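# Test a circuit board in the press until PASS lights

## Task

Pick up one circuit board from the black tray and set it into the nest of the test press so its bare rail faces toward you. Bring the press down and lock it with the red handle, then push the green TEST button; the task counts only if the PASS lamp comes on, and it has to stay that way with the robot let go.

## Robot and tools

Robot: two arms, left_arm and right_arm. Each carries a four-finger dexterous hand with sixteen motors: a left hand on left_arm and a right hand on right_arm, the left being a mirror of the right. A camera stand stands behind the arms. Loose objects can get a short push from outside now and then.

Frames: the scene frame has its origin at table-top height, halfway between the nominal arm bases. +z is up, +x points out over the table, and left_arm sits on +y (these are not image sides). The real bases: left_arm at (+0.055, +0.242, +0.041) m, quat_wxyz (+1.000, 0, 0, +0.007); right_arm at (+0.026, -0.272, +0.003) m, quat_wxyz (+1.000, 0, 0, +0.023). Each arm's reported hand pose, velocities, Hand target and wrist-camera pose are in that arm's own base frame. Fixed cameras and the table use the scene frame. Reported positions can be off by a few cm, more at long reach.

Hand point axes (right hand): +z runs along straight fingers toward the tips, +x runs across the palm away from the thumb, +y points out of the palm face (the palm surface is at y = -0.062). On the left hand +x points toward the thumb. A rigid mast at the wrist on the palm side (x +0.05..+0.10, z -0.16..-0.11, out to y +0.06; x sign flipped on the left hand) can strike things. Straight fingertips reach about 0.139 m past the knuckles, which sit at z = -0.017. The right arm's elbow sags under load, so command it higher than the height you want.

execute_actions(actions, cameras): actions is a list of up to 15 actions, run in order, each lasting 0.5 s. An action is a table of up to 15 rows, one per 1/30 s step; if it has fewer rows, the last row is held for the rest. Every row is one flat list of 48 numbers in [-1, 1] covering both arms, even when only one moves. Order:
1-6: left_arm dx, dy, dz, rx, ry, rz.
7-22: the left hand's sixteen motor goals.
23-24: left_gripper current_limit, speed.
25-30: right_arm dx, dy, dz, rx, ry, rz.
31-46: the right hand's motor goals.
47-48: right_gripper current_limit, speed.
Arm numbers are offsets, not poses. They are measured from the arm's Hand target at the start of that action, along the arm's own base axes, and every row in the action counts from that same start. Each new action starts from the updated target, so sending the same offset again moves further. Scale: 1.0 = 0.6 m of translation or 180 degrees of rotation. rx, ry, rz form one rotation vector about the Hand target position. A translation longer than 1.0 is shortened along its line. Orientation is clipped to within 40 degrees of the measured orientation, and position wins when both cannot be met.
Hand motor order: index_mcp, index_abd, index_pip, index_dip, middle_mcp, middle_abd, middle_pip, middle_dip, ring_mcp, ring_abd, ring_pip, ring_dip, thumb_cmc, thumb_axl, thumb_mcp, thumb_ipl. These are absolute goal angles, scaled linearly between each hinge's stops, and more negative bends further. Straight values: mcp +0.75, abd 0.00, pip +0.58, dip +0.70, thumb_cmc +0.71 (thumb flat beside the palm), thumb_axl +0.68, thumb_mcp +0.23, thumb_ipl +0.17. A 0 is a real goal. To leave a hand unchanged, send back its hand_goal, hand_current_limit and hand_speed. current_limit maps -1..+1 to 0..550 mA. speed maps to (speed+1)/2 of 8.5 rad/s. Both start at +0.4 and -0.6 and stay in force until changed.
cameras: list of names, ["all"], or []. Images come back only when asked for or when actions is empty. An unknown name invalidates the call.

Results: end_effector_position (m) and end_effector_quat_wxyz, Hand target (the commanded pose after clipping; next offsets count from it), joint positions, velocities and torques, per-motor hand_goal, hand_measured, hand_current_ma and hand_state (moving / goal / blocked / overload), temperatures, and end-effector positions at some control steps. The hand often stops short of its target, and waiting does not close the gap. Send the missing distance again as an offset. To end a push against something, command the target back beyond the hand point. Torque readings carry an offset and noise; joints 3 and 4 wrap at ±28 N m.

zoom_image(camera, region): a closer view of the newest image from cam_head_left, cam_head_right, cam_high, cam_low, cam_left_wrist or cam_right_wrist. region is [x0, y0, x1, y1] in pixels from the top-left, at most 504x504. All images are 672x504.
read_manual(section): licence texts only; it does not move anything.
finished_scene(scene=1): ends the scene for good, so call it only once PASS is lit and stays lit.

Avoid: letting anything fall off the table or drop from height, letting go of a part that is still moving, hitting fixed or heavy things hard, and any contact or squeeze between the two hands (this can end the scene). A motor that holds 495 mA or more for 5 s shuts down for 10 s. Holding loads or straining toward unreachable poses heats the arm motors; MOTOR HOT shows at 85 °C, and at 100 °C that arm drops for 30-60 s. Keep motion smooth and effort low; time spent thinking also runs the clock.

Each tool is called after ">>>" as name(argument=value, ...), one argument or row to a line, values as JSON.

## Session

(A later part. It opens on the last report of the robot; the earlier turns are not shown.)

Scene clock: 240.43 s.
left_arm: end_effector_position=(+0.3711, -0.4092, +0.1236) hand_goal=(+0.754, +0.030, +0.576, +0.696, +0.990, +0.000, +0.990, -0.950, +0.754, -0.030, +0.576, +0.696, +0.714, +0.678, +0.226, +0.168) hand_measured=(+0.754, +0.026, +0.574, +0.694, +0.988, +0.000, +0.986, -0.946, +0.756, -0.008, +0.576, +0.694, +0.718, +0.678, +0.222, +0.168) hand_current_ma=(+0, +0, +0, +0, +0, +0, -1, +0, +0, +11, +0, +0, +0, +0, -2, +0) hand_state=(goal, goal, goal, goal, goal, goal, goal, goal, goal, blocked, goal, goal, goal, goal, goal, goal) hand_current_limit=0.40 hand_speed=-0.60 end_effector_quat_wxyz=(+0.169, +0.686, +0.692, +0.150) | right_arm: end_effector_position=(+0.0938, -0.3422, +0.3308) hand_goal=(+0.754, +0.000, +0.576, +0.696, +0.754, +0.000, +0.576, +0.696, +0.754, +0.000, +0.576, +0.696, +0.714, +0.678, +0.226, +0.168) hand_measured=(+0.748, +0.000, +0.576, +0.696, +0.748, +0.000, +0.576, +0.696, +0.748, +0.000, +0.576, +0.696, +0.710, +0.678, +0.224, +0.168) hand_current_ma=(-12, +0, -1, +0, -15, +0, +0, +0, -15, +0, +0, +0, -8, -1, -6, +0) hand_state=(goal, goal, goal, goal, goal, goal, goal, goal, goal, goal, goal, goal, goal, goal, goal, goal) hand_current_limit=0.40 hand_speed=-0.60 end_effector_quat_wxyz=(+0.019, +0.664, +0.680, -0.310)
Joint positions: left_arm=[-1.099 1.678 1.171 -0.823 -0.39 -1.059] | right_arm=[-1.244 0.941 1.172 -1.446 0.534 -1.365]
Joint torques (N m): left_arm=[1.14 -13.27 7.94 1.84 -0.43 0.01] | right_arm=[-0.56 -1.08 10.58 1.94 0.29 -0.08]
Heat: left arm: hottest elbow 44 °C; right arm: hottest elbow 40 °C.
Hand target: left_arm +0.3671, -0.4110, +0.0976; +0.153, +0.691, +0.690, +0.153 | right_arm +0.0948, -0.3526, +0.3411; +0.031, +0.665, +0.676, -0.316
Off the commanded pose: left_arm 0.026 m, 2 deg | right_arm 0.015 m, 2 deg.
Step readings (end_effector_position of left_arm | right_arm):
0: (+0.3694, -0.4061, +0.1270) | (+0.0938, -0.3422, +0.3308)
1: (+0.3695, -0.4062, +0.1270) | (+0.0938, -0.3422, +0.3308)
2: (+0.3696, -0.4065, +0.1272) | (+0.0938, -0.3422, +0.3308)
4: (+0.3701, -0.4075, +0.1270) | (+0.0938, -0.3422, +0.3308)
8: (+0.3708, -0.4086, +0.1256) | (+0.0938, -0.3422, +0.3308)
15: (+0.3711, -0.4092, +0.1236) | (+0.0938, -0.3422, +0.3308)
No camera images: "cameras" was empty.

>>> execute_actions(
  actions=[
    [[0.0,0.002,0.0,0,0,0,0.754,-0.15,0.576,0.696,0.99,0,0.99,-0.8,0.754,0.15,0.576,0.696,0.714,0.678,0.226,0.168,0.4,-0.8,0,0,0,0,0,0,0.754,0,0.576,0.696,0.754,0,0.576,0.696,0.754,0,0.576,0.696,0.714,0.678,0.226,0.168,0.4,-0.6]],
    [[0.0,0.0,0.0,0,0,0,0.754,-0.35,0.576,0.696,0.99,0,0.99,-0.55,0.754,0.35,0.576,0.696,0.714,0.678,0.226,0.168,0.4,-0.8,0,0,0,0,0,0,0.754,0,0.576,0.696,0.754,0,0.576,0.696,0.754,0,0.576,0.696,0.714,0.678,0.226,0.168,0.4,-0.6]],
  ],
  cameras=["cam_left_wrist","cam_high","cam_low"],
)

>>> zoom_image(
  camera="cam_left_wrist",
  region=[280, 80, 440, 210],
)

>>> zoom_image(
  camera="cam_high",
  region=[225, 240, 315, 320],
)

Scene clock: 245.30 s.
left_arm: end_effector_position=(+0.3713, -0.4094, +0.1233) hand_goal=(+0.754, -0.350, +0.576, +0.696, +0.990, +0.000, +0.990, -0.550, +0.754, +0.350, +0.576, +0.696, +0.714, +0.678, +0.226, +0.168) hand_measured=(+0.754, +0.000, +0.574, +0.694, +0.988, +0.000, +0.986, -0.552, +0.758, +0.030, +0.576, +0.694, +0.718, +0.678, +0.222, +0.168) hand_current_ma=(+0, +385, +0, +0, +0, +0, -1, +0, +1, -385, +0, +0, +0, +0, -2, +0) hand_state=(goal, blocked, goal, goal, goal, goal, goal, goal, goal, blocked, goal, goal, goal, goal, goal, goal) hand_current_limit=0.40 hand_speed=-0.80 end_effector_quat_wxyz=(+0.169, +0.686, +0.692, +0.150) | right_arm: end_effector_position=(+0.0938, -0.3422, +0.3308) hand_goal=(+0.754, +0.000, +0.576, +0.696, +0.754, +0.000, +0.576, +0.696, +0.754, +0.000, +0.576, +0.696, +0.714, +0.678, +0.226, +0.168) hand_measured=(+0.748, +0.000, +0.576, +0.696, +0.748, +0.000, +0.576, +0.696, +0.748, +0.000, +0.576, +0.696, +0.710, +0.678, +0.224, +0.168) hand_current_ma=(-12, +0, -1, +0, -15, +0, +0, +0, -15, +0, +0, +0, -8, -1, -6, +0) hand_state=(goal, goal, goal, goal, goal, goal, goal, goal, goal, goal, goal, goal, goal, goal, goal, goal) hand_current_limit=0.40 hand_speed=-0.60 end_effector_quat_wxyz=(+0.019, +0.664, +0.680, -0.310)
Joint positions: left_arm=[-1.099 1.678 1.171 -0.821 -0.391 -1.059] | right_arm=[-1.244 0.941 1.172 -1.446 0.534 -1.365]
Joint torques (N m): left_arm=[1.2 -13.45 7.73 1.78 -0.42 0.02] | right_arm=[-0.62 -1.14 10.61 1.94 0.3 -0.07]
Heat: left arm: hottest elbow 43 °C; right arm: hottest elbow 40 °C.
Hand target: left_arm +0.3671, -0.4097, +0.0975; +0.153, +0.691, +0.690, +0.154 | right_arm +0.0948, -0.3526, +0.3411; +0.031, +0.665, +0.676, -0.316
Off the commanded pose: left_arm 0.026 m, 2 deg | right_arm 0.015 m, 2 deg.
Step readings (end_effector_position of left_arm | right_arm):
0: (+0.3711, -0.4092, +0.1236) | (+0.0938, -0.3422, +0.3308)
1: (+0.3712, -0.4093, +0.1236) | (+0.0938, -0.3422, +0.3308)
2: (+0.3713, -0.4096, +0.1237) | (+0.0938, -0.3422, +0.3308)
4: (+0.3713, -0.4094, +0.1233) | (+0.0938, -0.3422, +0.3308)
8: (+0.3713, -0.4094, +0.1233) | (+0.0938, -0.3422, +0.3308)
15: (+0.3713, -0.4094, +0.1233) | (+0.0938, -0.3422, +0.3308)
16: (+0.3713, -0.4094, +0.1233) | (+0.0938, -0.3422, +0.3308)
17: (+0.3713, -0.4094, +0.1233) | (+0.0938, -0.3422, +0.3308)
19: (+0.3713, -0.4094, +0.1233) | (+0.0938, -0.3422, +0.3308)
23: (+0.3713, -0.4094, +0.1233) | (+0.0938, -0.3422, +0.3308)
30: (+0.3713, -0.4094, +0.1233) | (+0.0938, -0.3422, +0.3308)
camera_calibration:
cam_left_wrist: T_world_to_cam=[[-0.566111, -0.78903, -0.238643, -0.120164], [-0.791875, 0.440103, 0.423371, 0.375742], [-0.229025, 0.42865, -0.87396, 0.49183], [0, 0, 0, 1]] pos_world=[0.342156, -0.471001, 0.242086]
Images, in order (width x height): cam_high 672x504, cam_low 672x504, cam_left_wrist 672x504.

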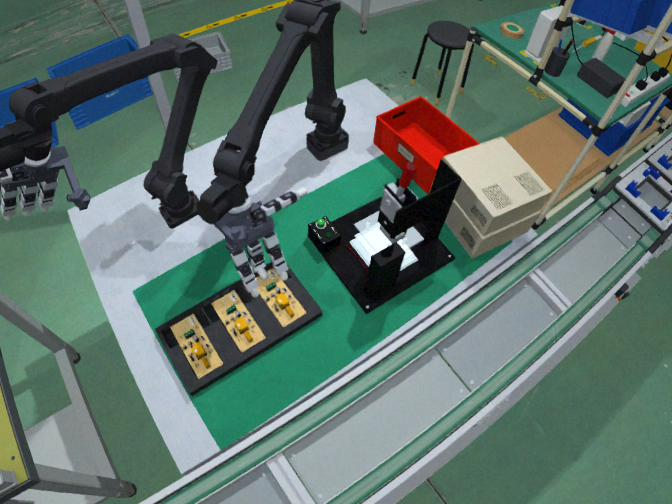

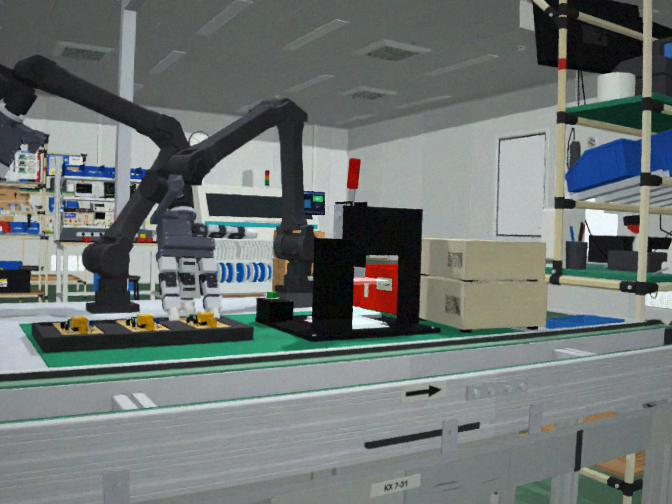

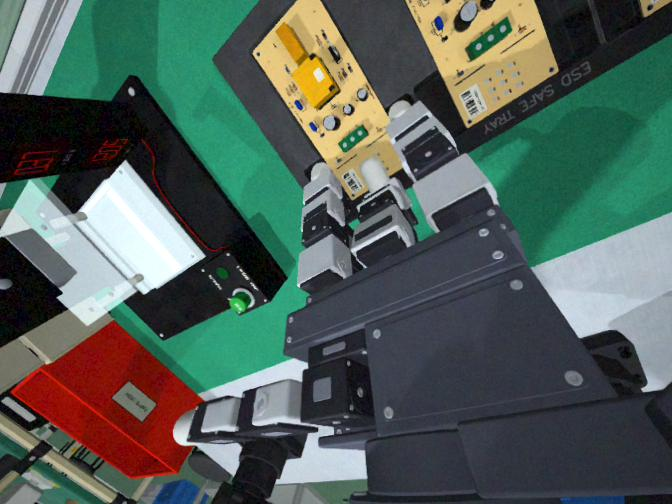

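Scaled by 3.150 from the camera's 672x504 image, which has a finer 960x720 frame.

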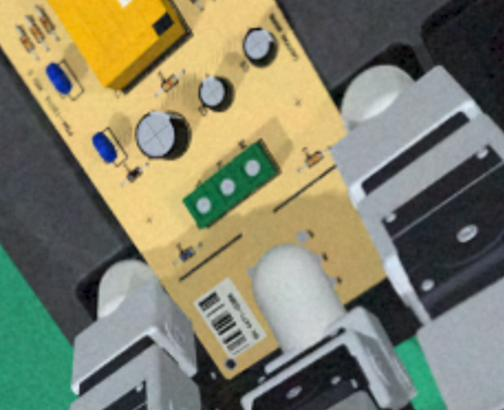

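Scaled by 5.600 from the camera's 672x504 image, which has a finer 960x720 frame.

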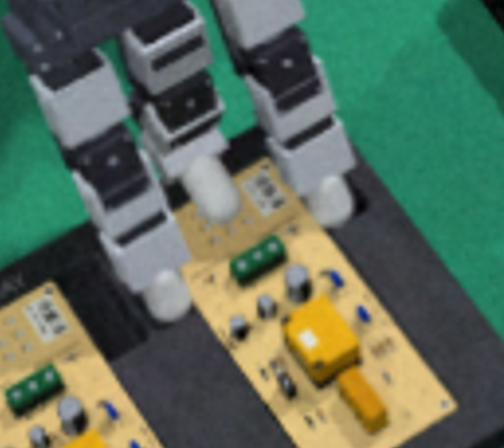

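>>> execute_actions(
  actions=[
    [[0.0,0.0,0.0,0,0,0,0.754,0.03,0.576,0.696,0.99,0,0.99,-0.8,0.754,-0.0,0.576,0.696,0.714,0.678,0.226,0.168,0.4,-0.8,0,0,0,0,0,0,0.754,0,0.576,0.696,0.754,0,0.576,0.696,0.754,0,0.576,0.696,0.714,0.678,0.226,0.168,0.4,-0.6]],
    [[0.0,0.003,-0.02,0,0,0,0.754,0.03,0.576,0.696,0.99,0,0.99,-0.8,0.754,-0.0,0.576,0.696,0.714,0.678,0.226,0.168,0.4,-0.8,0,0,0,0,0,0,0.754,0,0.576,0.696,0.754,0,0.576,0.696,0.754,0,0.576,0.696,0.714,0.678,0.226,0.168,0.4,-0.6]],
  ],
  cameras=[],
)

Scene clock: 248.77 s.
left_arm: end_effector_position=(+0.3712, -0.4087, +0.1117) hand_goal=(+0.754, +0.030, +0.576, +0.696, +0.990, +0.000, +0.990, -0.800, +0.754, +0.000, +0.576, +0.696, +0.714, +0.678, +0.226, +0.168) hand_measured=(+0.750, +0.034, +0.574, +0.698, +0.988, +0.000, +0.986, -0.796, +0.758, +0.006, +0.578, +0.694, +0.718, +0.678, +0.222, +0.168) hand_current_ma=(-1, +1, +0, +0, +0, +0, -1, +1, +1, +1, +0, +0, +0, +0, -2, +0) hand_state=(goal, goal, goal, goal, goal, goal, goal, goal, goal, goal, goal, goal, goal, goal, goal, goal) hand_current_limit=0.40 hand_speed=-0.80 end_effector_quat_wxyz=(+0.171, +0.685, +0.692, +0.150) | right_arm: end_effector_position=(+0.0938, -0.3422, +0.3308) hand_goal=(+0.754, +0.000, +0.576, +0.696, +0.754, +0.000, +0.576, +0.696, +0.754, +0.000, +0.576, +0.696, +0.714, +0.678, +0.226, +0.168) hand_measured=(+0.748, +0.000, +0.576, +0.696, +0.748, +0.000, +0.576, +0.696, +0.748, +0.000, +0.576, +0.696, +0.710, +0.678, +0.224, +0.168) hand_current_ma=(-12, +0, -1, +0, -15, +0, +0, +0, -15, +0, +0, +0, -8, -1, -6, +0) hand_state=(goal, goal, goal, goal, goal, goal, goal, goal, goal, goal, goal, goal, goal, goal, goal, goal) hand_current_limit=0.40 hand_speed=-0.60 end_effector_quat_wxyz=(+0.019, +0.664, +0.680, -0.310)
Joint positions: left_arm=[-1.099 1.691 1.152 -0.786 -0.393 -1.059] | right_arm=[-1.244 0.941 1.172 -1.446 0.534 -1.365]
Joint torques (N m): left_arm=[1.38 -13.27 7.64 1.72 -0.32 0.04] | right_arm=[-0.73 -1.08 10.59 1.95 0.29 -0.08]
Heat: left arm: hottest elbow 43 °C; right arm: hottest elbow 40 °C.
Hand target: left_arm +0.3671, -0.4080, +0.0856; +0.153, +0.691, +0.690, +0.153 | right_arm +0.0948, -0.3526, +0.3411; +0.031, +0.665, +0.676, -0.316
Off the commanded pose: left_arm 0.027 m, 2 deg | right_arm 0.015 m, 2 deg.
Step readings (end_effector_position of left_arm | right_arm):
0: (+0.3713, -0.4094, +0.1233) | (+0.0938, -0.3422, +0.3308)
1: (+0.3713, -0.4094, +0.1233) | (+0.0938, -0.3422, +0.3308)
2: (+0.3713, -0.4094, +0.1233) | (+0.0938, -0.3422, +0.3308)
4: (+0.3713, -0.4094, +0.1233) | (+0.0938, -0.3422, +0.3308)
8: (+0.3714, -0.4098, +0.1234) | (+0.0938, -0.3422, +0.3308)
15: (+0.3716, -0.4101, +0.1225) | (+0.0938, -0.3422, +0.3308)
16: (+0.3716, -0.4101, +0.1225) | (+0.0938, -0.3422, +0.3308)
17: (+0.3715, -0.4100, +0.1221) | (+0.0938, -0.3422, +0.3308)
19: (+0.3713, -0.4096, +0.1204) | (+0.0938, -0.3422, +0.3308)
23: (+0.3710, -0.4089, +0.1139) | (+0.0938, -0.3422, +0.3308)
30: (+0.3712, -0.4087, +0.1117) | (+0.0938, -0.3422, +0.3308)
No camera images: "cameras" was empty.

>>> execute_actions(
  actions=[
    [[0.0,0.0,0.0,0,0,0,0.754,-0.2,0.576,0.696,0.99,0,0.99,-0.8,0.754,0.2,0.576,0.696,0.714,0.678,0.226,0.168,0.4,-0.8,0,0,0,0,0,0,0.754,0,0.576,0.696,0.754,0,0.576,0.696,0.754,0,0.576,0.696,0.714,0.678,0.226,0.168,0.4,-0.6]],
    [[0.0,0.0,0.0,0,0,0,0.754,-0.3,0.576,0.696,0.99,0,0.99,-0.62,0.754,0.3,0.576,0.696,0.714,0.678,0.226,0.168,0.4,-0.8,0,0,0,0,0,0,0.754,0,0.576,0.696,0.754,0,0.576,0.696,0.754,0,0.576,0.696,0.714,0.678,0.226,0.168,0.4,-0.6]],
  ],
  cameras=["cam_left_wrist","cam_high","cam_low"],
)

>>> zoom_image(
  camera="cam_left_wrist",
  region=[280, 80, 440, 210],
)

>>> zoom_image(
  camera="cam_low",
  region=[160, 275, 240, 345],
)

Scene clock: 251.70 s.
left_arm: end_effector_position=(+0.3712, -0.4087, +0.1118) hand_goal=(+0.754, -0.300, +0.576, +0.696, +0.990, +0.000, +0.990, -0.620, +0.754, +0.300, +0.576, +0.696, +0.714, +0.678, +0.226, +0.168) hand_measured=(+0.752, +0.022, +0.574, +0.698, +0.988, +0.000, +0.984, -0.666, +0.760, +0.042, +0.578, +0.696, +0.718, +0.678, +0.222, +0.168) hand_current_ma=(+0, +385, +0, +0, +0, +0, -1, -51, +1, -385, +0, +0, +0, +0, -2, +0) hand_state=(goal, blocked, goal, goal, goal, goal, goal, blocked, goal, blocked, goal, goal, goal, goal, goal, goal) hand_current_limit=0.40 hand_speed=-0.80 end_effector_quat_wxyz=(+0.171, +0.685, +0.692, +0.151) | right_arm: end_effector_position=(+0.0938, -0.3422, +0.3308) hand_goal=(+0.754, +0.000, +0.576, +0.696, +0.754, +0.000, +0.576, +0.696, +0.754, +0.000, +0.576, +0.696, +0.714, +0.678, +0.226, +0.168) hand_measured=(+0.748, +0.000, +0.576, +0.696, +0.748, +0.000, +0.576, +0.696, +0.748, +0.000, +0.576, +0.696, +0.710, +0.678, +0.224, +0.168) hand_current_ma=(-12, +0, -1, +0, -15, +0, +0, +0, -15, +0, +0, +0, -8, -1, -6, +0) hand_state=(goal, goal, goal, goal, goal, goal, goal, goal, goal, goal, goal, goal, goal, goal, goal, goal) hand_current_limit=0.40 hand_speed=-0.60 end_effector_quat_wxyz=(+0.019, +0.664, +0.680, -0.310)
Joint positions: left_arm=[-1.099 1.691 1.152 -0.786 -0.393 -1.059] | right_arm=[-1.244 0.941 1.172 -1.446 0.534 -1.365]
Joint torques (N m): left_arm=[1.38 -13.51 7.64 1.7 -0.31 0.04] | right_arm=[-0.79 -1.08 10.62 1.95 0.31 -0.07]
Heat: left arm: hottest elbow 42 °C; right arm: hottest elbow 40 °C.
Hand target: left_arm +0.3671, -0.4080, +0.0856; +0.153, +0.691, +0.690, +0.154 | right_arm +0.0948, -0.3526, +0.3411; +0.031, +0.665, +0.676, -0.316
Off the commanded pose: left_arm 0.027 m, 2 deg | right_arm 0.015 m, 2 deg.
Step readings (end_effector_position of left_arm | right_arm):
0: (+0.3712, -0.4087, +0.1117) | (+0.0938, -0.3422, +0.3308)
1: (+0.3712, -0.4087, +0.1117) | (+0.0938, -0.3422, +0.3308)
2: (+0.3712, -0.4087, +0.1117) | (+0.0938, -0.3422, +0.3308)
4: (+0.3712, -0.4087, +0.1117) | (+0.0938, -0.3422, +0.3308)
8: (+0.3712, -0.4087, +0.1117) | (+0.0938, -0.3422, +0.3308)
15: (+0.3712, -0.4087, +0.1117) | (+0.0938, -0.3422, +0.3308)
16: (+0.3712, -0.4087, +0.1117) | (+0.0938, -0.3422, +0.3308)
17: (+0.3712, -0.4087, +0.1117) | (+0.0938, -0.3422, +0.3308)
19: (+0.3712, -0.4087, +0.1117) | (+0.0938, -0.3422, +0.3308)
23: (+0.3712, -0.4087, +0.1118) | (+0.0938, -0.3422, +0.3308)
30: (+0.3712, -0.4087, +0.1118) | (+0.0938, -0.3422, +0.3308)
camera_calibration:
cam_left_wrist: T_world_to_cam=[[-0.564872, -0.789745, -0.239211, -0.122973], [-0.79353, 0.440367, 0.419985, 0.381326], [-0.22634, 0.427059, -0.875437, 0.479937], [0, 0, 0, 1]] pos_world=[0.341759, -0.470002, 0.230587]
Images, in order (width x height): cam_high 672x504, cam_low 672x504, cam_left_wrist 672x504.

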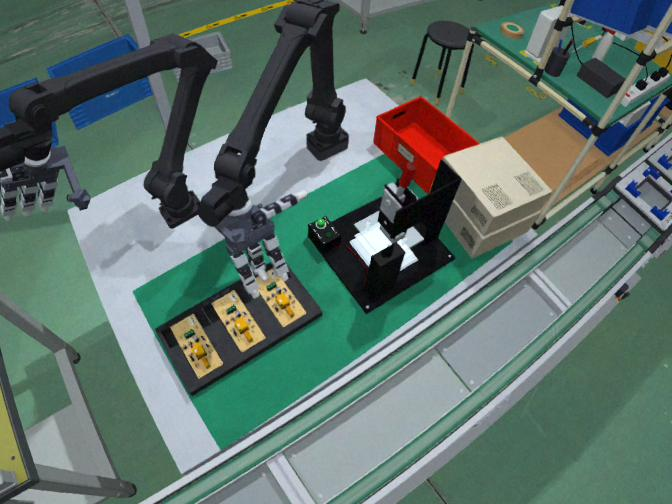

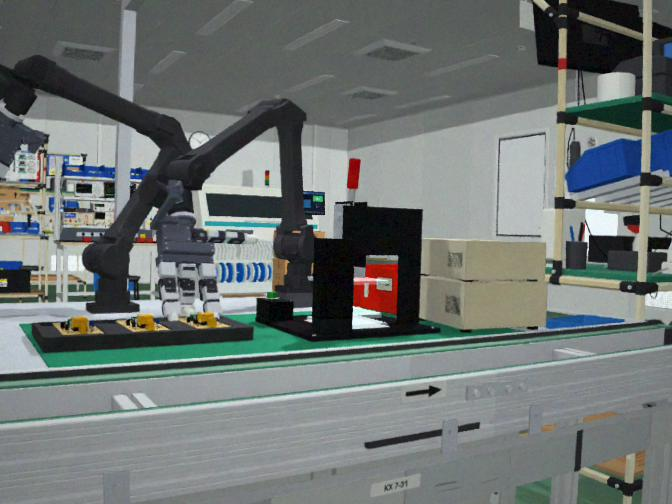

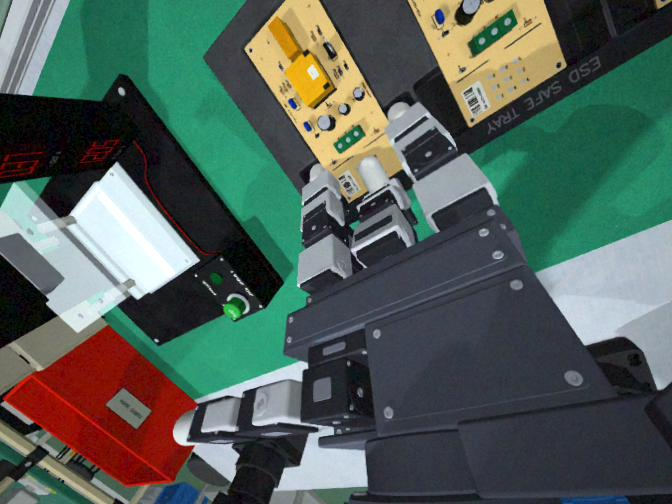

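Scaled by 3.150 from the camera's 672x504 image, which has a finer 960x720 frame.

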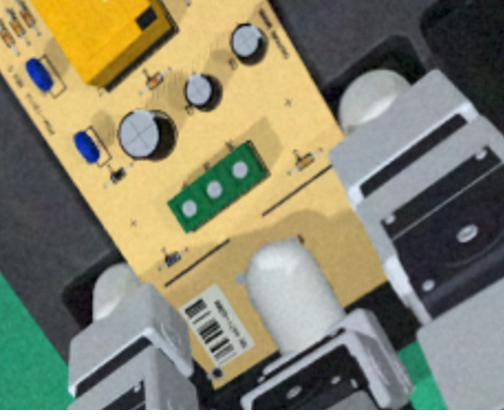

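Scaled by 6.300 from the camera's 672x504 image, which has a finer 960x720 frame.

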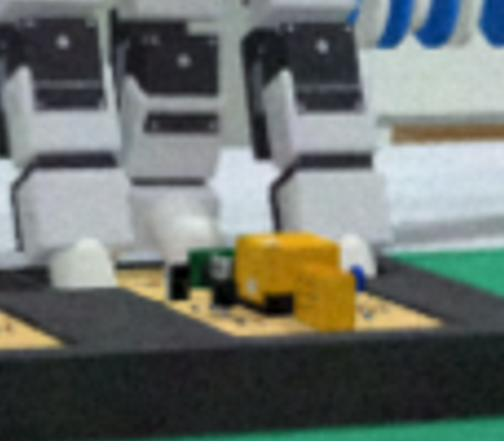

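>>> execute_actions(
  actions=[
    [[0.0,0.0,0.03,0,0,0,0.754,-0.3,0.576,0.696,0.99,0,0.99,-0.58,0.754,0.3,0.576,0.696,0.714,0.678,0.226,0.168,0.4,-0.8,0,0,0,0,0,0,0.754,0,0.576,0.696,0.754,0,0.576,0.696,0.754,0,0.576,0.696,0.714,0.678,0.226,0.168,0.4,-0.6]],
    [[0.0,0.0,0.05,0,0,0,0.754,-0.3,0.576,0.696,0.99,0,0.99,-0.58,0.754,0.3,0.576,0.696,0.714,0.678,0.226,0.168,0.4,-0.8,0,0,0,0,0,0,0.754,0,0.576,0.696,0.754,0,0.576,0.696,0.754,0,0.576,0.696,0.714,0.678,0.226,0.168,0.4,-0.6]],
  ],
  cameras=["cam_left_wrist","cam_low"],
)

>>> zoom_image(
  camera="cam_low",
  region=[160, 255, 260, 345],
)

Scene clock: 254.93 s.
left_arm: end_effector_position=(+0.3664, -0.4074, +0.1173) hand_goal=(+0.754, -0.300, +0.576, +0.696, +0.990, +0.000, +0.990, -0.580, +0.754, +0.300, +0.576, +0.696, +0.714, +0.678, +0.226, +0.168) hand_measured=(+0.752, +0.012, +0.574, +0.696, +0.976, -0.006, +0.976, -0.622, +0.756, +0.042, +0.576, +0.696, +0.718, +0.678, +0.222, +0.168) hand_current_ma=(+0, +385, +0, +0, -7, -1, -6, -44, +0, -385, +0, +0, +0, +0, -2, +0) hand_state=(goal, blocked, goal, goal, goal, goal, goal, blocked, goal, blocked, goal, goal, goal, goal, goal, goal) hand_current_limit=0.40 hand_speed=-0.80 end_effector_quat_wxyz=(+0.154, +0.691, +0.690, +0.149) | right_arm: end_effector_position=(+0.0938, -0.3422, +0.3308) hand_goal=(+0.754, +0.000, +0.576, +0.696, +0.754, +0.000, +0.576, +0.696, +0.754, +0.000, +0.576, +0.696, +0.714, +0.678, +0.226, +0.168) hand_measured=(+0.748, +0.000, +0.576, +0.696, +0.748, +0.000, +0.576, +0.696, +0.748, +0.000, +0.576, +0.696, +0.710, +0.678, +0.224, +0.168) hand_current_ma=(-12, +0, -1, +0, -15, +0, +0, +0, -15, +0, +0, +0, -8, -1, -6, +0) hand_state=(goal, goal, goal, goal, goal, goal, goal, goal, goal, goal, goal, goal, goal, goal, goal, goal) hand_current_limit=0.40 hand_speed=-0.60 end_effector_quat_wxyz=(+0.019, +0.664, +0.680, -0.310)
Joint positions: left_arm=[-1.102 1.684 1.171 -0.847 -0.38 -1.059] | right_arm=[-1.244 0.941 1.172 -1.446 0.534 -1.365]
Joint torques (N m): left_arm=[1.73 -18.2 10.8 -0.64 -0.81 0.05] | right_arm=[-0.73 -1.14 10.61 1.95 0.3 -0.09]
Heat: left arm: hottest elbow 42 °C; right arm: hottest elbow 40 °C.
Hand target: left_arm +0.3672, -0.4078, +0.1336; +0.153, +0.690, +0.690, +0.154 | right_arm +0.0948, -0.3526, +0.3411; +0.031, +0.665, +0.676, -0.316
Off the commanded pose: left_arm 0.016 m, 0 deg | right_arm 0.015 m, 2 deg.
Step readings (end_effector_position of left_arm | right_arm):
0: (+0.3712, -0.4087, +0.1118) | (+0.0938, -0.3422, +0.3308)
1: (+0.3712, -0.4087, +0.1118) | (+0.0938, -0.3422, +0.3308)
2: (+0.3712, -0.4087, +0.1118) | (+0.0938, -0.3422, +0.3308)
4: (+0.3711, -0.4084, +0.1117) | (+0.0938, -0.3422, +0.3308)
8: (+0.3707, -0.4077, +0.1114) | (+0.0938, -0.3422, +0.3308)
15: (+0.3707, -0.4076, +0.1113) | (+0.0938, -0.3422, +0.3308)
16: (+0.3706, -0.4075, +0.1113) | (+0.0938, -0.3422, +0.3308)
17: (+0.3701, -0.4066, +0.1111) | (+0.0938, -0.3422, +0.3308)
19: (+0.3698, -0.4067, +0.1121) | (+0.0938, -0.3422, +0.3308)
23: (+0.3689, -0.4069, +0.1149) | (+0.0938, -0.3422, +0.3308)
30: (+0.3665, -0.4073, +0.1173) | (+0.0938, -0.3422, +0.3308)
camera_calibration:
cam_left_wrist: T_world_to_cam=[[-0.576687, -0.779855, -0.243429, -0.11447], [-0.778861, 0.434878, 0.451949, 0.36327], [-0.246593, 0.45023, -0.858187, 0.498053], [0, 0, 0, 1]] pos_world=[0.33974, -0.471486, 0.235378]
Images, in order (width x height): cam_low 672x504, cam_left_wrist 672x504.

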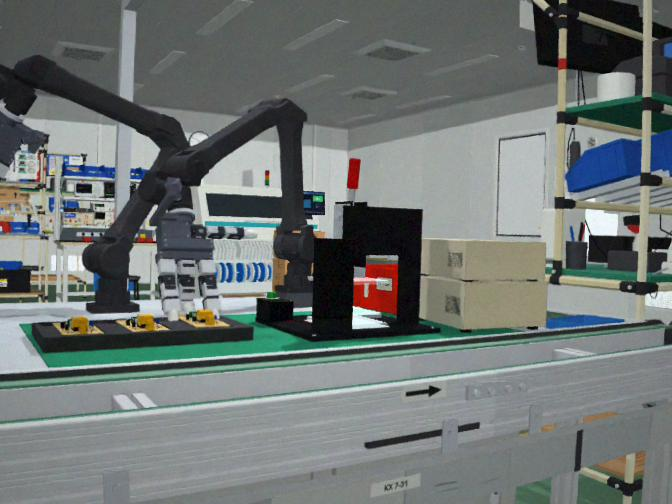

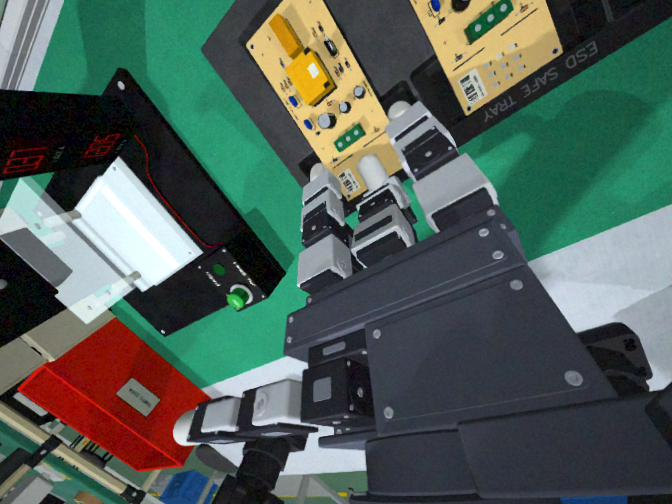

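Scaled by 5.040 from the camera's 672x504 image, which has a finer 960x720 frame.

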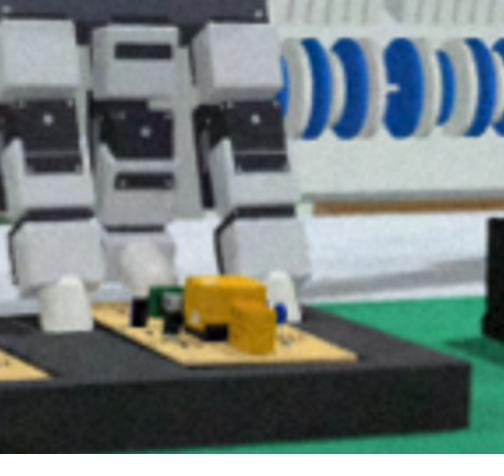

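>>> execute_actions(
  actions=[
    [[0.005,0.0,0.05,0,0,0,0.754,-0.3,0.576,0.696,0.99,0,0.99,-0.58,0.754,0.3,0.576,0.696,0.714,0.678,0.226,0.168,0.4,-0.8,0,0,0,0,0,0,0.754,0,0.576,0.696,0.754,0,0.576,0.696,0.754,0,0.576,0.696,0.714,0.678,0.226,0.168,0.4,-0.6]],
  ],
  cameras=["cam_left_wrist","cam_low","cam_high"],
)

>>> zoom_image(
  camera="cam_low",
  region=[160, 255, 260, 345],
)

>>> zoom_image(
  camera="cam_left_wrist",
  region=[230, 0, 440, 210],
)

Scene clock: 256.70 s.
left_arm: end_effector_position=(+0.3616, -0.3967, +0.1404) hand_goal=(+0.754, -0.300, +0.576, +0.696, +0.990, +0.000, +0.990, -0.580, +0.754, +0.300, +0.576, +0.696, +0.714, +0.678, +0.226, +0.168) hand_measured=(+0.754, -0.008, +0.574, +0.696, +0.986, -0.010, +0.976, -0.608, +0.772, +0.028, +0.584, +0.698, +0.718, +0.678, +0.222, +0.168) hand_current_ma=(+0, +385, +0, +0, -1, -3, -6, -23, +11, -385, +3, +0, +0, +0, -2, +0) hand_state=(goal, blocked, goal, goal, goal, goal, goal, blocked, goal, blocked, goal, goal, goal, goal, goal, goal) hand_current_limit=0.40 hand_speed=-0.80 end_effector_quat_wxyz=(+0.132, +0.697, +0.687, +0.159) | right_arm: end_effector_position=(+0.0938, -0.3422, +0.3308) hand_goal=(+0.754, +0.000, +0.576, +0.696, +0.754, +0.000, +0.576, +0.696, +0.754, +0.000, +0.576, +0.696, +0.714, +0.678, +0.226, +0.168) hand_measured=(+0.748, +0.000, +0.576, +0.696, +0.748, +0.000, +0.576, +0.696, +0.748, +0.000, +0.576, +0.696, +0.710, +0.678, +0.224, +0.168) hand_current_ma=(-12, +0, -1, +0, -15, +0, +0, +0, -15, +0, +0, +0, -8, -1, -6, +0) hand_state=(goal, goal, goal, goal, goal, goal, goal, goal, goal, goal, goal, goal, goal, goal, goal, goal) hand_current_limit=0.40 hand_speed=-0.60 end_effector_quat_wxyz=(+0.019, +0.664, +0.680, -0.310)
Joint positions: left_arm=[-1.102 1.647 1.199 -0.959 -0.385 -1.057] | right_arm=[-1.244 0.941 1.172 -1.446 0.534 -1.365]
Joint torques (N m): left_arm=[2.08 -17.26 12.49 0.53 -0.61 0.07] | right_arm=[-0.62 -0.97 10.62 1.96 0.3 -0.07]
Heat: left arm: hottest elbow 42 °C; right arm: hottest elbow 40 °C.
Hand target: left_arm +0.3701, -0.4079, +0.1635; +0.153, +0.691, +0.690, +0.154 | right_arm +0.0948, -0.3526, +0.3411; +0.031, +0.665, +0.676, -0.316
Off the commanded pose: left_arm 0.027 m, 3 deg | right_arm 0.015 m, 2 deg.
Step readings (end_effector_position of left_arm | right_arm):
0: (+0.3664, -0.4074, +0.1173) | (+0.0938, -0.3422, +0.3308)
1: (+0.3665, -0.4074, +0.1174) | (+0.0938, -0.3422, +0.3308)
2: (+0.3661, -0.4069, +0.1180) | (+0.0938, -0.3422, +0.3308)
4: (+0.3652, -0.4067, +0.1190) | (+0.0938, -0.3422, +0.3308)
8: (+0.3646, -0.4064, +0.1274) | (+0.0938, -0.3422, +0.3308)
15: (+0.3620, -0.3975, +0.1406) | (+0.0938, -0.3422, +0.3308)
camera_calibration:
cam_left_wrist: T_world_to_cam=[[-0.582273, -0.767223, -0.268936, -0.092692], [-0.769852, 0.414006, 0.485723, 0.328257], [-0.261317, 0.489865, -0.831713, 0.529201], [0, 0, 0, 1]] pos_world=[0.337026, -0.466253, 0.255773]
Images, in order (width x height): cam_high 672x504, cam_low 672x504, cam_left_wrist 672x504.

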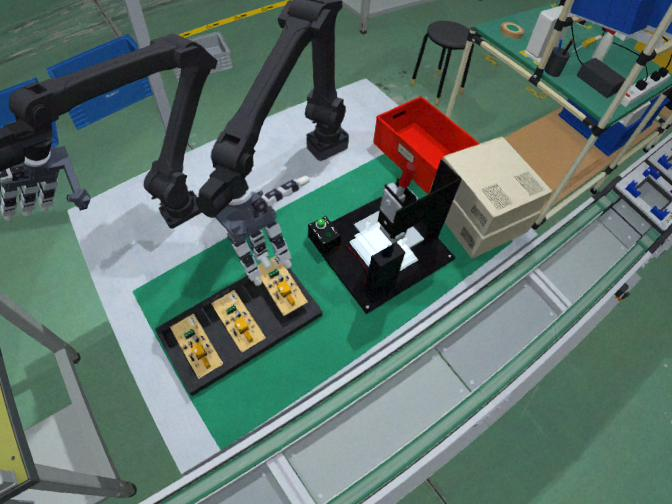

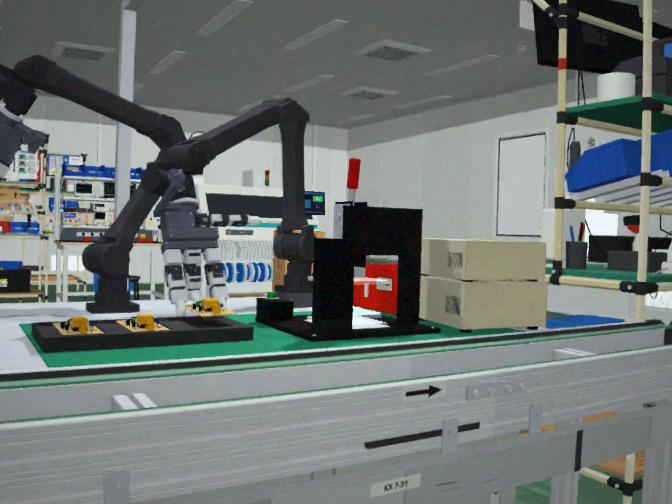

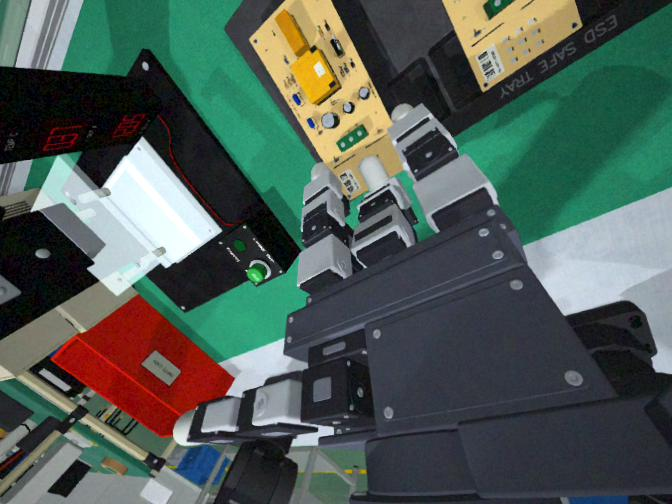

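Scaled by 5.040 from the camera's 672x504 image, which has a finer 960x720 frame.

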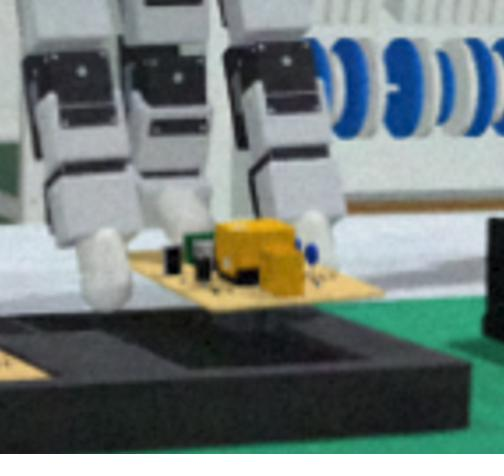

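Scaled by 2.400 from the camera's 672x504 image, which has a finer 960x720 frame.

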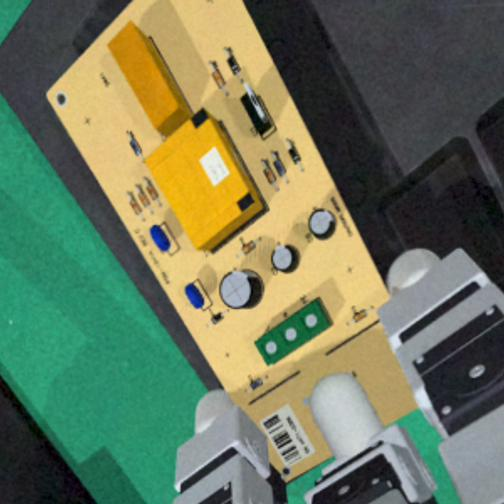

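>>> execute_actions(
  actions=[
    [[0,0,0.05,0,0,0,0.754,-0.3,0.576,0.696,0.99,0,0.99,-0.58,0.754,0.3,0.576,0.696,0.714,0.678,0.226,0.168,0.4,-0.8,0,0,0,0,0,0,0.754,0,0.576,0.696,0.754,0,0.576,0.696,0.754,0,0.576,0.696,0.714,0.678,0.226,0.168,0.4,-0.6]],
    [[0,0.01,0.06,0,0,0,0.754,-0.3,0.576,0.696,0.99,0,0.99,-0.58,0.754,0.3,0.576,0.696,0.714,0.678,0.226,0.168,0.4,-0.8,0,0,0,0,0,0,0.754,0,0.576,0.696,0.754,0,0.576,0.696,0.754,0,0.576,0.696,0.714,0.678,0.226,0.168,0.4,-0.6]],
    [[0,0.02,0.05,0,0,0,0.754,-0.3,0.576,0.696,0.99,0,0.99,-0.58,0.754,0.3,0.576,0.696,0.714,0.678,0.226,0.168,0.4,-0.8,0,0,0,0,0,0,0.754,0,0.576,0.696,0.754,0,0.576,0.696,0.754,0,0.576,0.696,0.714,0.678,0.226,0.168,0.4,-0.6]],
  ],
  cameras=["cam_low","cam_left_wrist"],
)

Scene clock: 265.50 s.
left_arm: end_effector_position=(+0.3594, -0.3805, +0.2303) hand_goal=(+0.754, -0.300, +0.576, +0.696, +0.990, +0.000, +0.990, -0.580, +0.754, +0.300, +0.576, +0.696, +0.714, +0.678, +0.226, +0.168) hand_measured=(+0.754, -0.008, +0.574, +0.696, +0.986, -0.010, +0.976, -0.608, +0.772, +0.028, +0.584, +0.698, +0.718, +0.678, +0.222, +0.168) hand_current_ma=(+0, +385, +0, +0, -1, -3, -6, -23, +11, -385, +3, +0, +0, +0, -2, +0) hand_state=(goal, blocked, goal, goal, goal, goal, goal, blocked, goal, blocked, goal, goal, goal, goal, goal, goal) hand_current_limit=0.40 hand_speed=-0.80 end_effector_quat_wxyz=(+0.127, +0.697, +0.687, +0.161) | right_arm: end_effector_position=(+0.0938, -0.3422, +0.3308) hand_goal=(+0.754, +0.000, +0.576, +0.696, +0.754, +0.000, +0.576, +0.696, +0.754, +0.000, +0.576, +0.696, +0.714, +0.678, +0.226, +0.168) hand_measured=(+0.748, +0.000, +0.576, +0.696, +0.748, +0.000, +0.576, +0.696, +0.748, +0.000, +0.576, +0.696, +0.710, +0.678, +0.224, +0.168) hand_current_ma=(-12, +0, -1, +0, -15, +0, +0, +0, -15, +0, +0, +0, -8, -1, -6, +0) hand_state=(goal, goal, goal, goal, goal, goal, goal, goal, goal, goal, goal, goal, goal, goal, goal, goal) hand_current_limit=0.40 hand_speed=-0.60 end_effector_quat_wxyz=(+0.019, +0.664, +0.680, -0.310)
Joint positions: left_arm=[-1.091 1.535 1.313 -1.192 -0.384 -1.045] | right_arm=[-1.244 0.941 1.172 -1.446 0.534 -1.365]
Joint torques (N m): left_arm=[2.55 -16.09 14.19 0.55 -0.5 0.16] | right_arm=[-0.38 -0.97 10.59 1.91 0.29 -0.08]
Heat: left arm: hottest elbow 43 °C; right arm: hottest elbow 40 °C.
Hand target: left_arm +0.3701, -0.3899, +0.2595; +0.153, +0.691, +0.690, +0.153 | right_arm +0.0948, -0.3526, +0.3411; +0.031, +0.665, +0.676, -0.316
Off the commanded pose: left_arm 0.032 m, 3 deg | right_arm 0.015 m, 2 deg.
Step readings (end_effector_position of left_arm | right_arm):
0: (+0.3616, -0.3967, +0.1404) | (+0.0938, -0.3422, +0.3308)
1: (+0.3616, -0.3967, +0.1404) | (+0.0938, -0.3422, +0.3308)
2: (+0.3613, -0.3960, +0.1405) | (+0.0938, -0.3422, +0.3308)
4: (+0.3600, -0.3934, +0.1415) | (+0.0938, -0.3422, +0.3308)
8: (+0.3586, -0.3907, +0.1493) | (+0.0938, -0.3422, +0.3308)
15: (+0.3604, -0.3943, +0.1644) | (+0.0938, -0.3422, +0.3308)
16: (+0.3605, -0.3945, +0.1651) | (+0.0938, -0.3422, +0.3308)
17: (+0.3603, -0.3941, +0.1662) | (+0.0938, -0.3422, +0.3308)
19: (+0.3592, -0.3919, +0.1690) | (+0.0938, -0.3422, +0.3308)
23: (+0.3575, -0.3885, +0.1824) | (+0.0938, -0.3422, +0.3308)
30: (+0.3591, -0.3917, +0.2026) | (+0.0938, -0.3422, +0.3308)
31: (+0.3592, -0.3920, +0.2032) | (+0.0938, -0.3422, +0.3308)
32: (+0.3593, -0.3912, +0.2036) | (+0.0938, -0.3422, +0.3308)
34: (+0.3589, -0.3876, +0.2048) | (+0.0938, -0.3422, +0.3308)
38: (+0.3575, -0.3805, +0.2128) | (+0.0938, -0.3422, +0.3308)
45: (+0.3593, -0.3803, +0.2295) | (+0.0938, -0.3422, +0.3308)
camera_calibration:
cam_left_wrist: T_world_to_cam=[[-0.582679, -0.765064, -0.274157, -0.0552545], [-0.768554, 0.409056, 0.491933, 0.272303], [-0.264215, 0.497344, -0.826341, 0.59815], [0, 0, 0, 1]] pos_world=[0.335124, -0.451146, 0.345173]
Images, in order (width x height): cam_low 672x504, cam_left_wrist 672x504.

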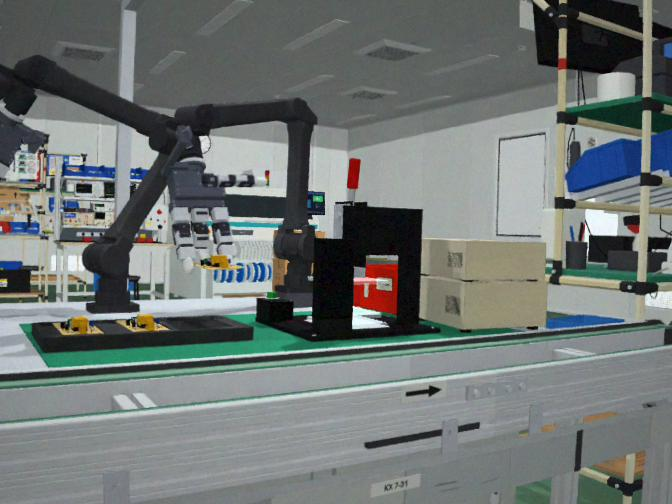

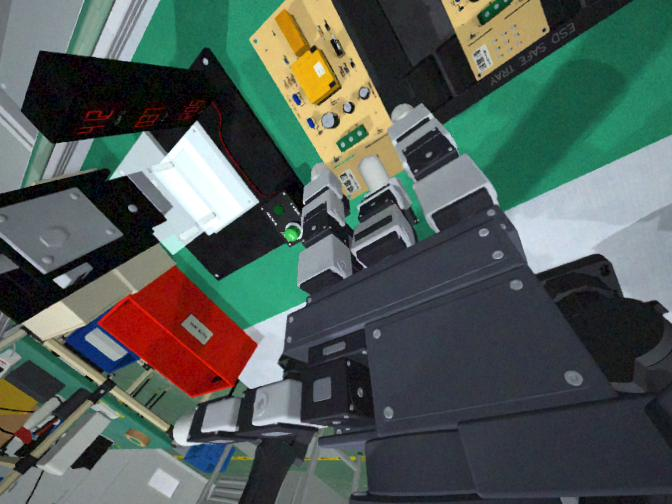

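>>> execute_actions(
  actions=[
    [[-0.06,0.03,0,0,0,0,0.754,-0.3,0.576,0.696,0.99,0,0.99,-0.58,0.754,0.3,0.576,0.696,0.714,0.678,0.226,0.168,0.4,-0.8,0,0,0,0,0,0,0.754,0,0.576,0.696,0.754,0,0.576,0.696,0.754,0,0.576,0.696,0.714,0.678,0.226,0.168,0.4,-0.6]],
    [[-0.06,0.07,0,0,0,0,0.754,-0.3,0.576,0.696,0.99,0,0.99,-0.58,0.754,0.3,0.576,0.696,0.714,0.678,0.226,0.168,0.4,-0.8,0,0,0,0,0,0,0.754,0,0.576,0.696,0.754,0,0.576,0.696,0.754,0,0.576,0.696,0.714,0.678,0.226,0.168,0.4,-0.6]],
    [[0,0.08,0,0,0,0,0.754,-0.3,0.576,0.696,0.99,0,0.99,-0.58,0.754,0.3,0.576,0.696,0.714,0.678,0.226,0.168,0.4,-0.8,0,0,0,0,0,0,0.754,0,0.576,0.696,0.754,0,0.576,0.696,0.754,0,0.576,0.696,0.714,0.678,0.226,0.168,0.4,-0.6]],
    [[0,0.08,0,0,0,0,0.754,-0.3,0.576,0.696,0.99,0,0.99,-0.58,0.754,0.3,0.576,0.696,0.714,0.678,0.226,0.168,0.4,-0.8,0,0,0,0,0,0,0.754,0,0.576,0.696,0.754,0,0.576,0.696,0.754,0,0.576,0.696,0.714,0.678,0.226,0.168,0.4,-0.6]],
    [[0,0.08,0,0,0,0,0.754,-0.3,0.576,0.696,0.99,0,0.99,-0.58,0.754,0.3,0.576,0.696,0.714,0.678,0.226,0.168,0.4,-0.8,0,0,0,0,0,0,0.754,0,0.576,0.696,0.754,0,0.576,0.696,0.754,0,0.576,0.696,0.714,0.678,0.226,0.168,0.4,-0.6]],
  ],
  cameras=["cam_low","cam_left_wrist","cam_high"],
)

Scene clock: 272.17 s.
left_arm: end_effector_position=(+0.2984, -0.1916, +0.2624) hand_goal=(+0.754, -0.300, +0.576, +0.696, +0.990, +0.000, +0.990, -0.580, +0.754, +0.300, +0.576, +0.696, +0.714, +0.678, +0.226, +0.168) hand_measured=(+0.756, -0.008, +0.576, +0.696, +0.988, -0.010, +0.976, -0.606, +0.772, +0.028, +0.586, +0.698, +0.718, +0.678, +0.222, +0.168) hand_current_ma=(+0, +385, +0, +0, +0, -3, -6, -19, +11, -385, +3, +0, +1, +0, -2, +0) hand_state=(goal, blocked, goal, goal, goal, goal, goal, blocked, goal, blocked, goal, goal, goal, goal, goal, goal) hand_current_limit=0.40 hand_speed=-0.80 end_effector_quat_wxyz=(+0.157, +0.690, +0.690, +0.152) | right_arm: end_effector_position=(+0.0938, -0.3422, +0.3308) hand_goal=(+0.754, +0.000, +0.576, +0.696, +0.754, +0.000, +0.576, +0.696, +0.754, +0.000, +0.576, +0.696, +0.714, +0.678, +0.226, +0.168) hand_measured=(+0.748, +0.000, +0.576, +0.696, +0.748, +0.000, +0.576, +0.696, +0.748, +0.000, +0.576, +0.696, +0.710, +0.678, +0.224, +0.168) hand_current_ma=(-12, +0, -1, +0, -15, +0, +0, +0, -15, +0, +0, +0, -8, -1, -6, +0) hand_state=(goal, goal, goal, goal, goal, goal, goal, goal, goal, goal, goal, goal, goal, goal, goal, goal) hand_current_limit=0.40 hand_speed=-0.60 end_effector_quat_wxyz=(+0.019, +0.664, +0.680, -0.310)
Joint positions: left_arm=[-0.964 0.954 0.891 -1.238 -0.353 -0.914] | right_arm=[-1.244 0.941 1.172 -1.446 0.534 -1.365]
Joint torques (N m): left_arm=[2.67 -5.54 9.28 1.03 -0.45 0.13] | right_arm=[-0.62 -0.97 10.61 1.92 0.3 -0.07]
Heat: left arm: hottest elbow 43 °C; right arm: hottest elbow 40 °C.
Hand target: left_arm +0.2981, -0.1859, +0.2594; +0.153, +0.691, +0.690, +0.153 | right_arm +0.0948, -0.3526, +0.3411; +0.031, +0.665, +0.676, -0.316
Off the commanded pose: left_arm 0.006 m, 0 deg | right_arm 0.015 m, 2 deg.
Step readings (end_effector_position of left_arm | right_arm):
0: (+0.3594, -0.3805, +0.2303) | (+0.0938, -0.3422, +0.3308)
1: (+0.3594, -0.3805, +0.2303) | (+0.0938, -0.3422, +0.3308)
2: (+0.3593, -0.3803, +0.2307) | (+0.0938, -0.3422, +0.3308)
4: (+0.3576, -0.3795, +0.2339) | (+0.0938, -0.3422, +0.3308)
8: (+0.3497, -0.3777, +0.2479) | (+0.0938, -0.3422, +0.3308)
15: (+0.3399, -0.3769, +0.2642) | (+0.0938, -0.3422, +0.3308)
16: (+0.3397, -0.3764, +0.2637) | (+0.0938, -0.3422, +0.3308)
17: (+0.3383, -0.3745, +0.2620) | (+0.0938, -0.3422, +0.3308)
19: (+0.3315, -0.3636, +0.2551) | (+0.0938, -0.3422, +0.3308)
23: (+0.3134, -0.3388, +0.2463) | (+0.0938, -0.3422, +0.3308)
30: (+0.3042, -0.3333, +0.2596) | (+0.0938, -0.3422, +0.3308)
31: (+0.3039, -0.3330, +0.2598) | (+0.0938, -0.3422, +0.3308)
32: (+0.3032, -0.3315, +0.2593) | (+0.0938, -0.3422, +0.3308)
34: (+0.2998, -0.3223, +0.2552) | (+0.0938, -0.3422, +0.3308)
38: (+0.2958, -0.2969, +0.2509) | (+0.0938, -0.3422, +0.3308)
45: (+0.2976, -0.2873, +0.2612) | (+0.0938, -0.3422, +0.3308)
46: (+0.2977, -0.2873, +0.2610) | (+0.0938, -0.3422, +0.3308)
47: (+0.2980, -0.2855, +0.2599) | (+0.0938, -0.3422, +0.3308)
49: (+0.2966, -0.2760, +0.2549) | (+0.0938, -0.3422, +0.3308)
53: (+0.2965, -0.2478, +0.2519) | (+0.0938, -0.3422, +0.3308)
60: (+0.2979, -0.2386, +0.2622) | (+0.0938, -0.3422, +0.3308)
61: (+0.2979, -0.2386, +0.2617) | (+0.0938, -0.3422, +0.3308)
62: (+0.2983, -0.2370, +0.2605) | (+0.0938, -0.3422, +0.3308)
64: (+0.2974, -0.2279, +0.2558) | (+0.0938, -0.3422, +0.3308)
68: (+0.2975, -0.1991, +0.2537) | (+0.0938, -0.3422, +0.3308)
75: (+0.2981, -0.1904, +0.2625) | (+0.0938, -0.3422, +0.3308)
camera_calibration:
cam_left_wrist: T_world_to_cam=[[-0.573731, -0.780941, -0.246908, 0.0497662], [-0.783149, 0.4348, 0.444552, 0.154144], [-0.239814, 0.448419, -0.861051, 0.506959], [0, 0, 0, 1]] pos_world=[0.270846, -0.255487, 0.380281]
Images, in order (width x height): cam_high 672x504, cam_low 672x504, cam_left_wrist 672x504.

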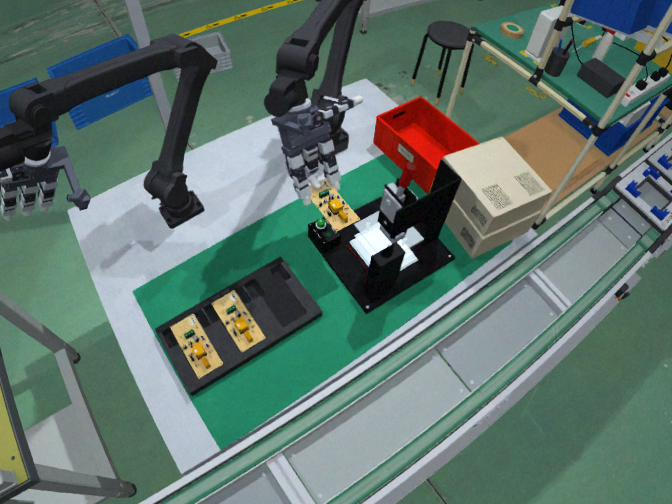

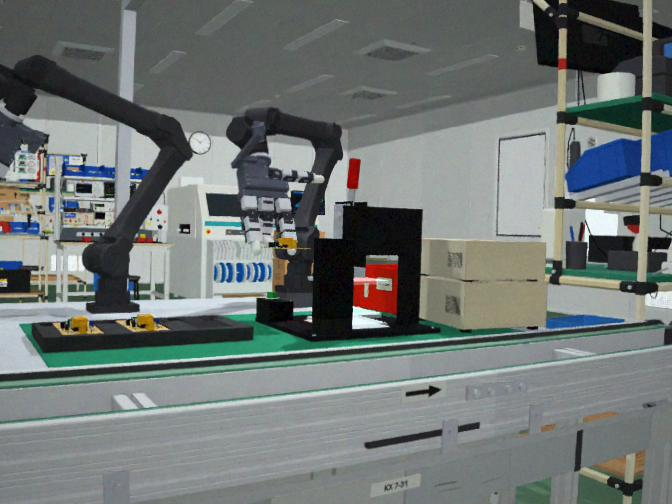

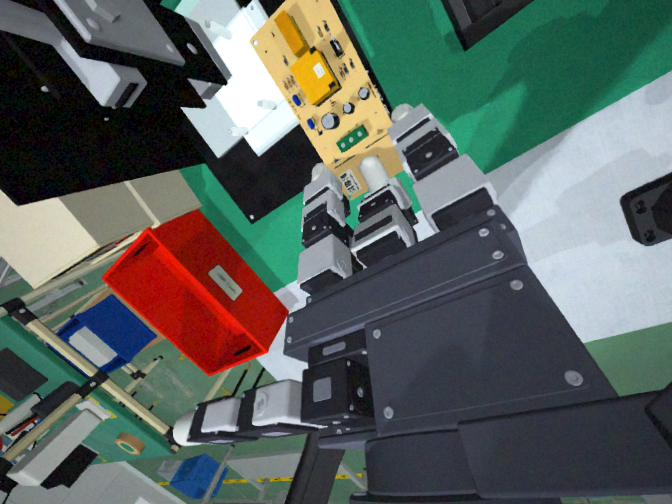

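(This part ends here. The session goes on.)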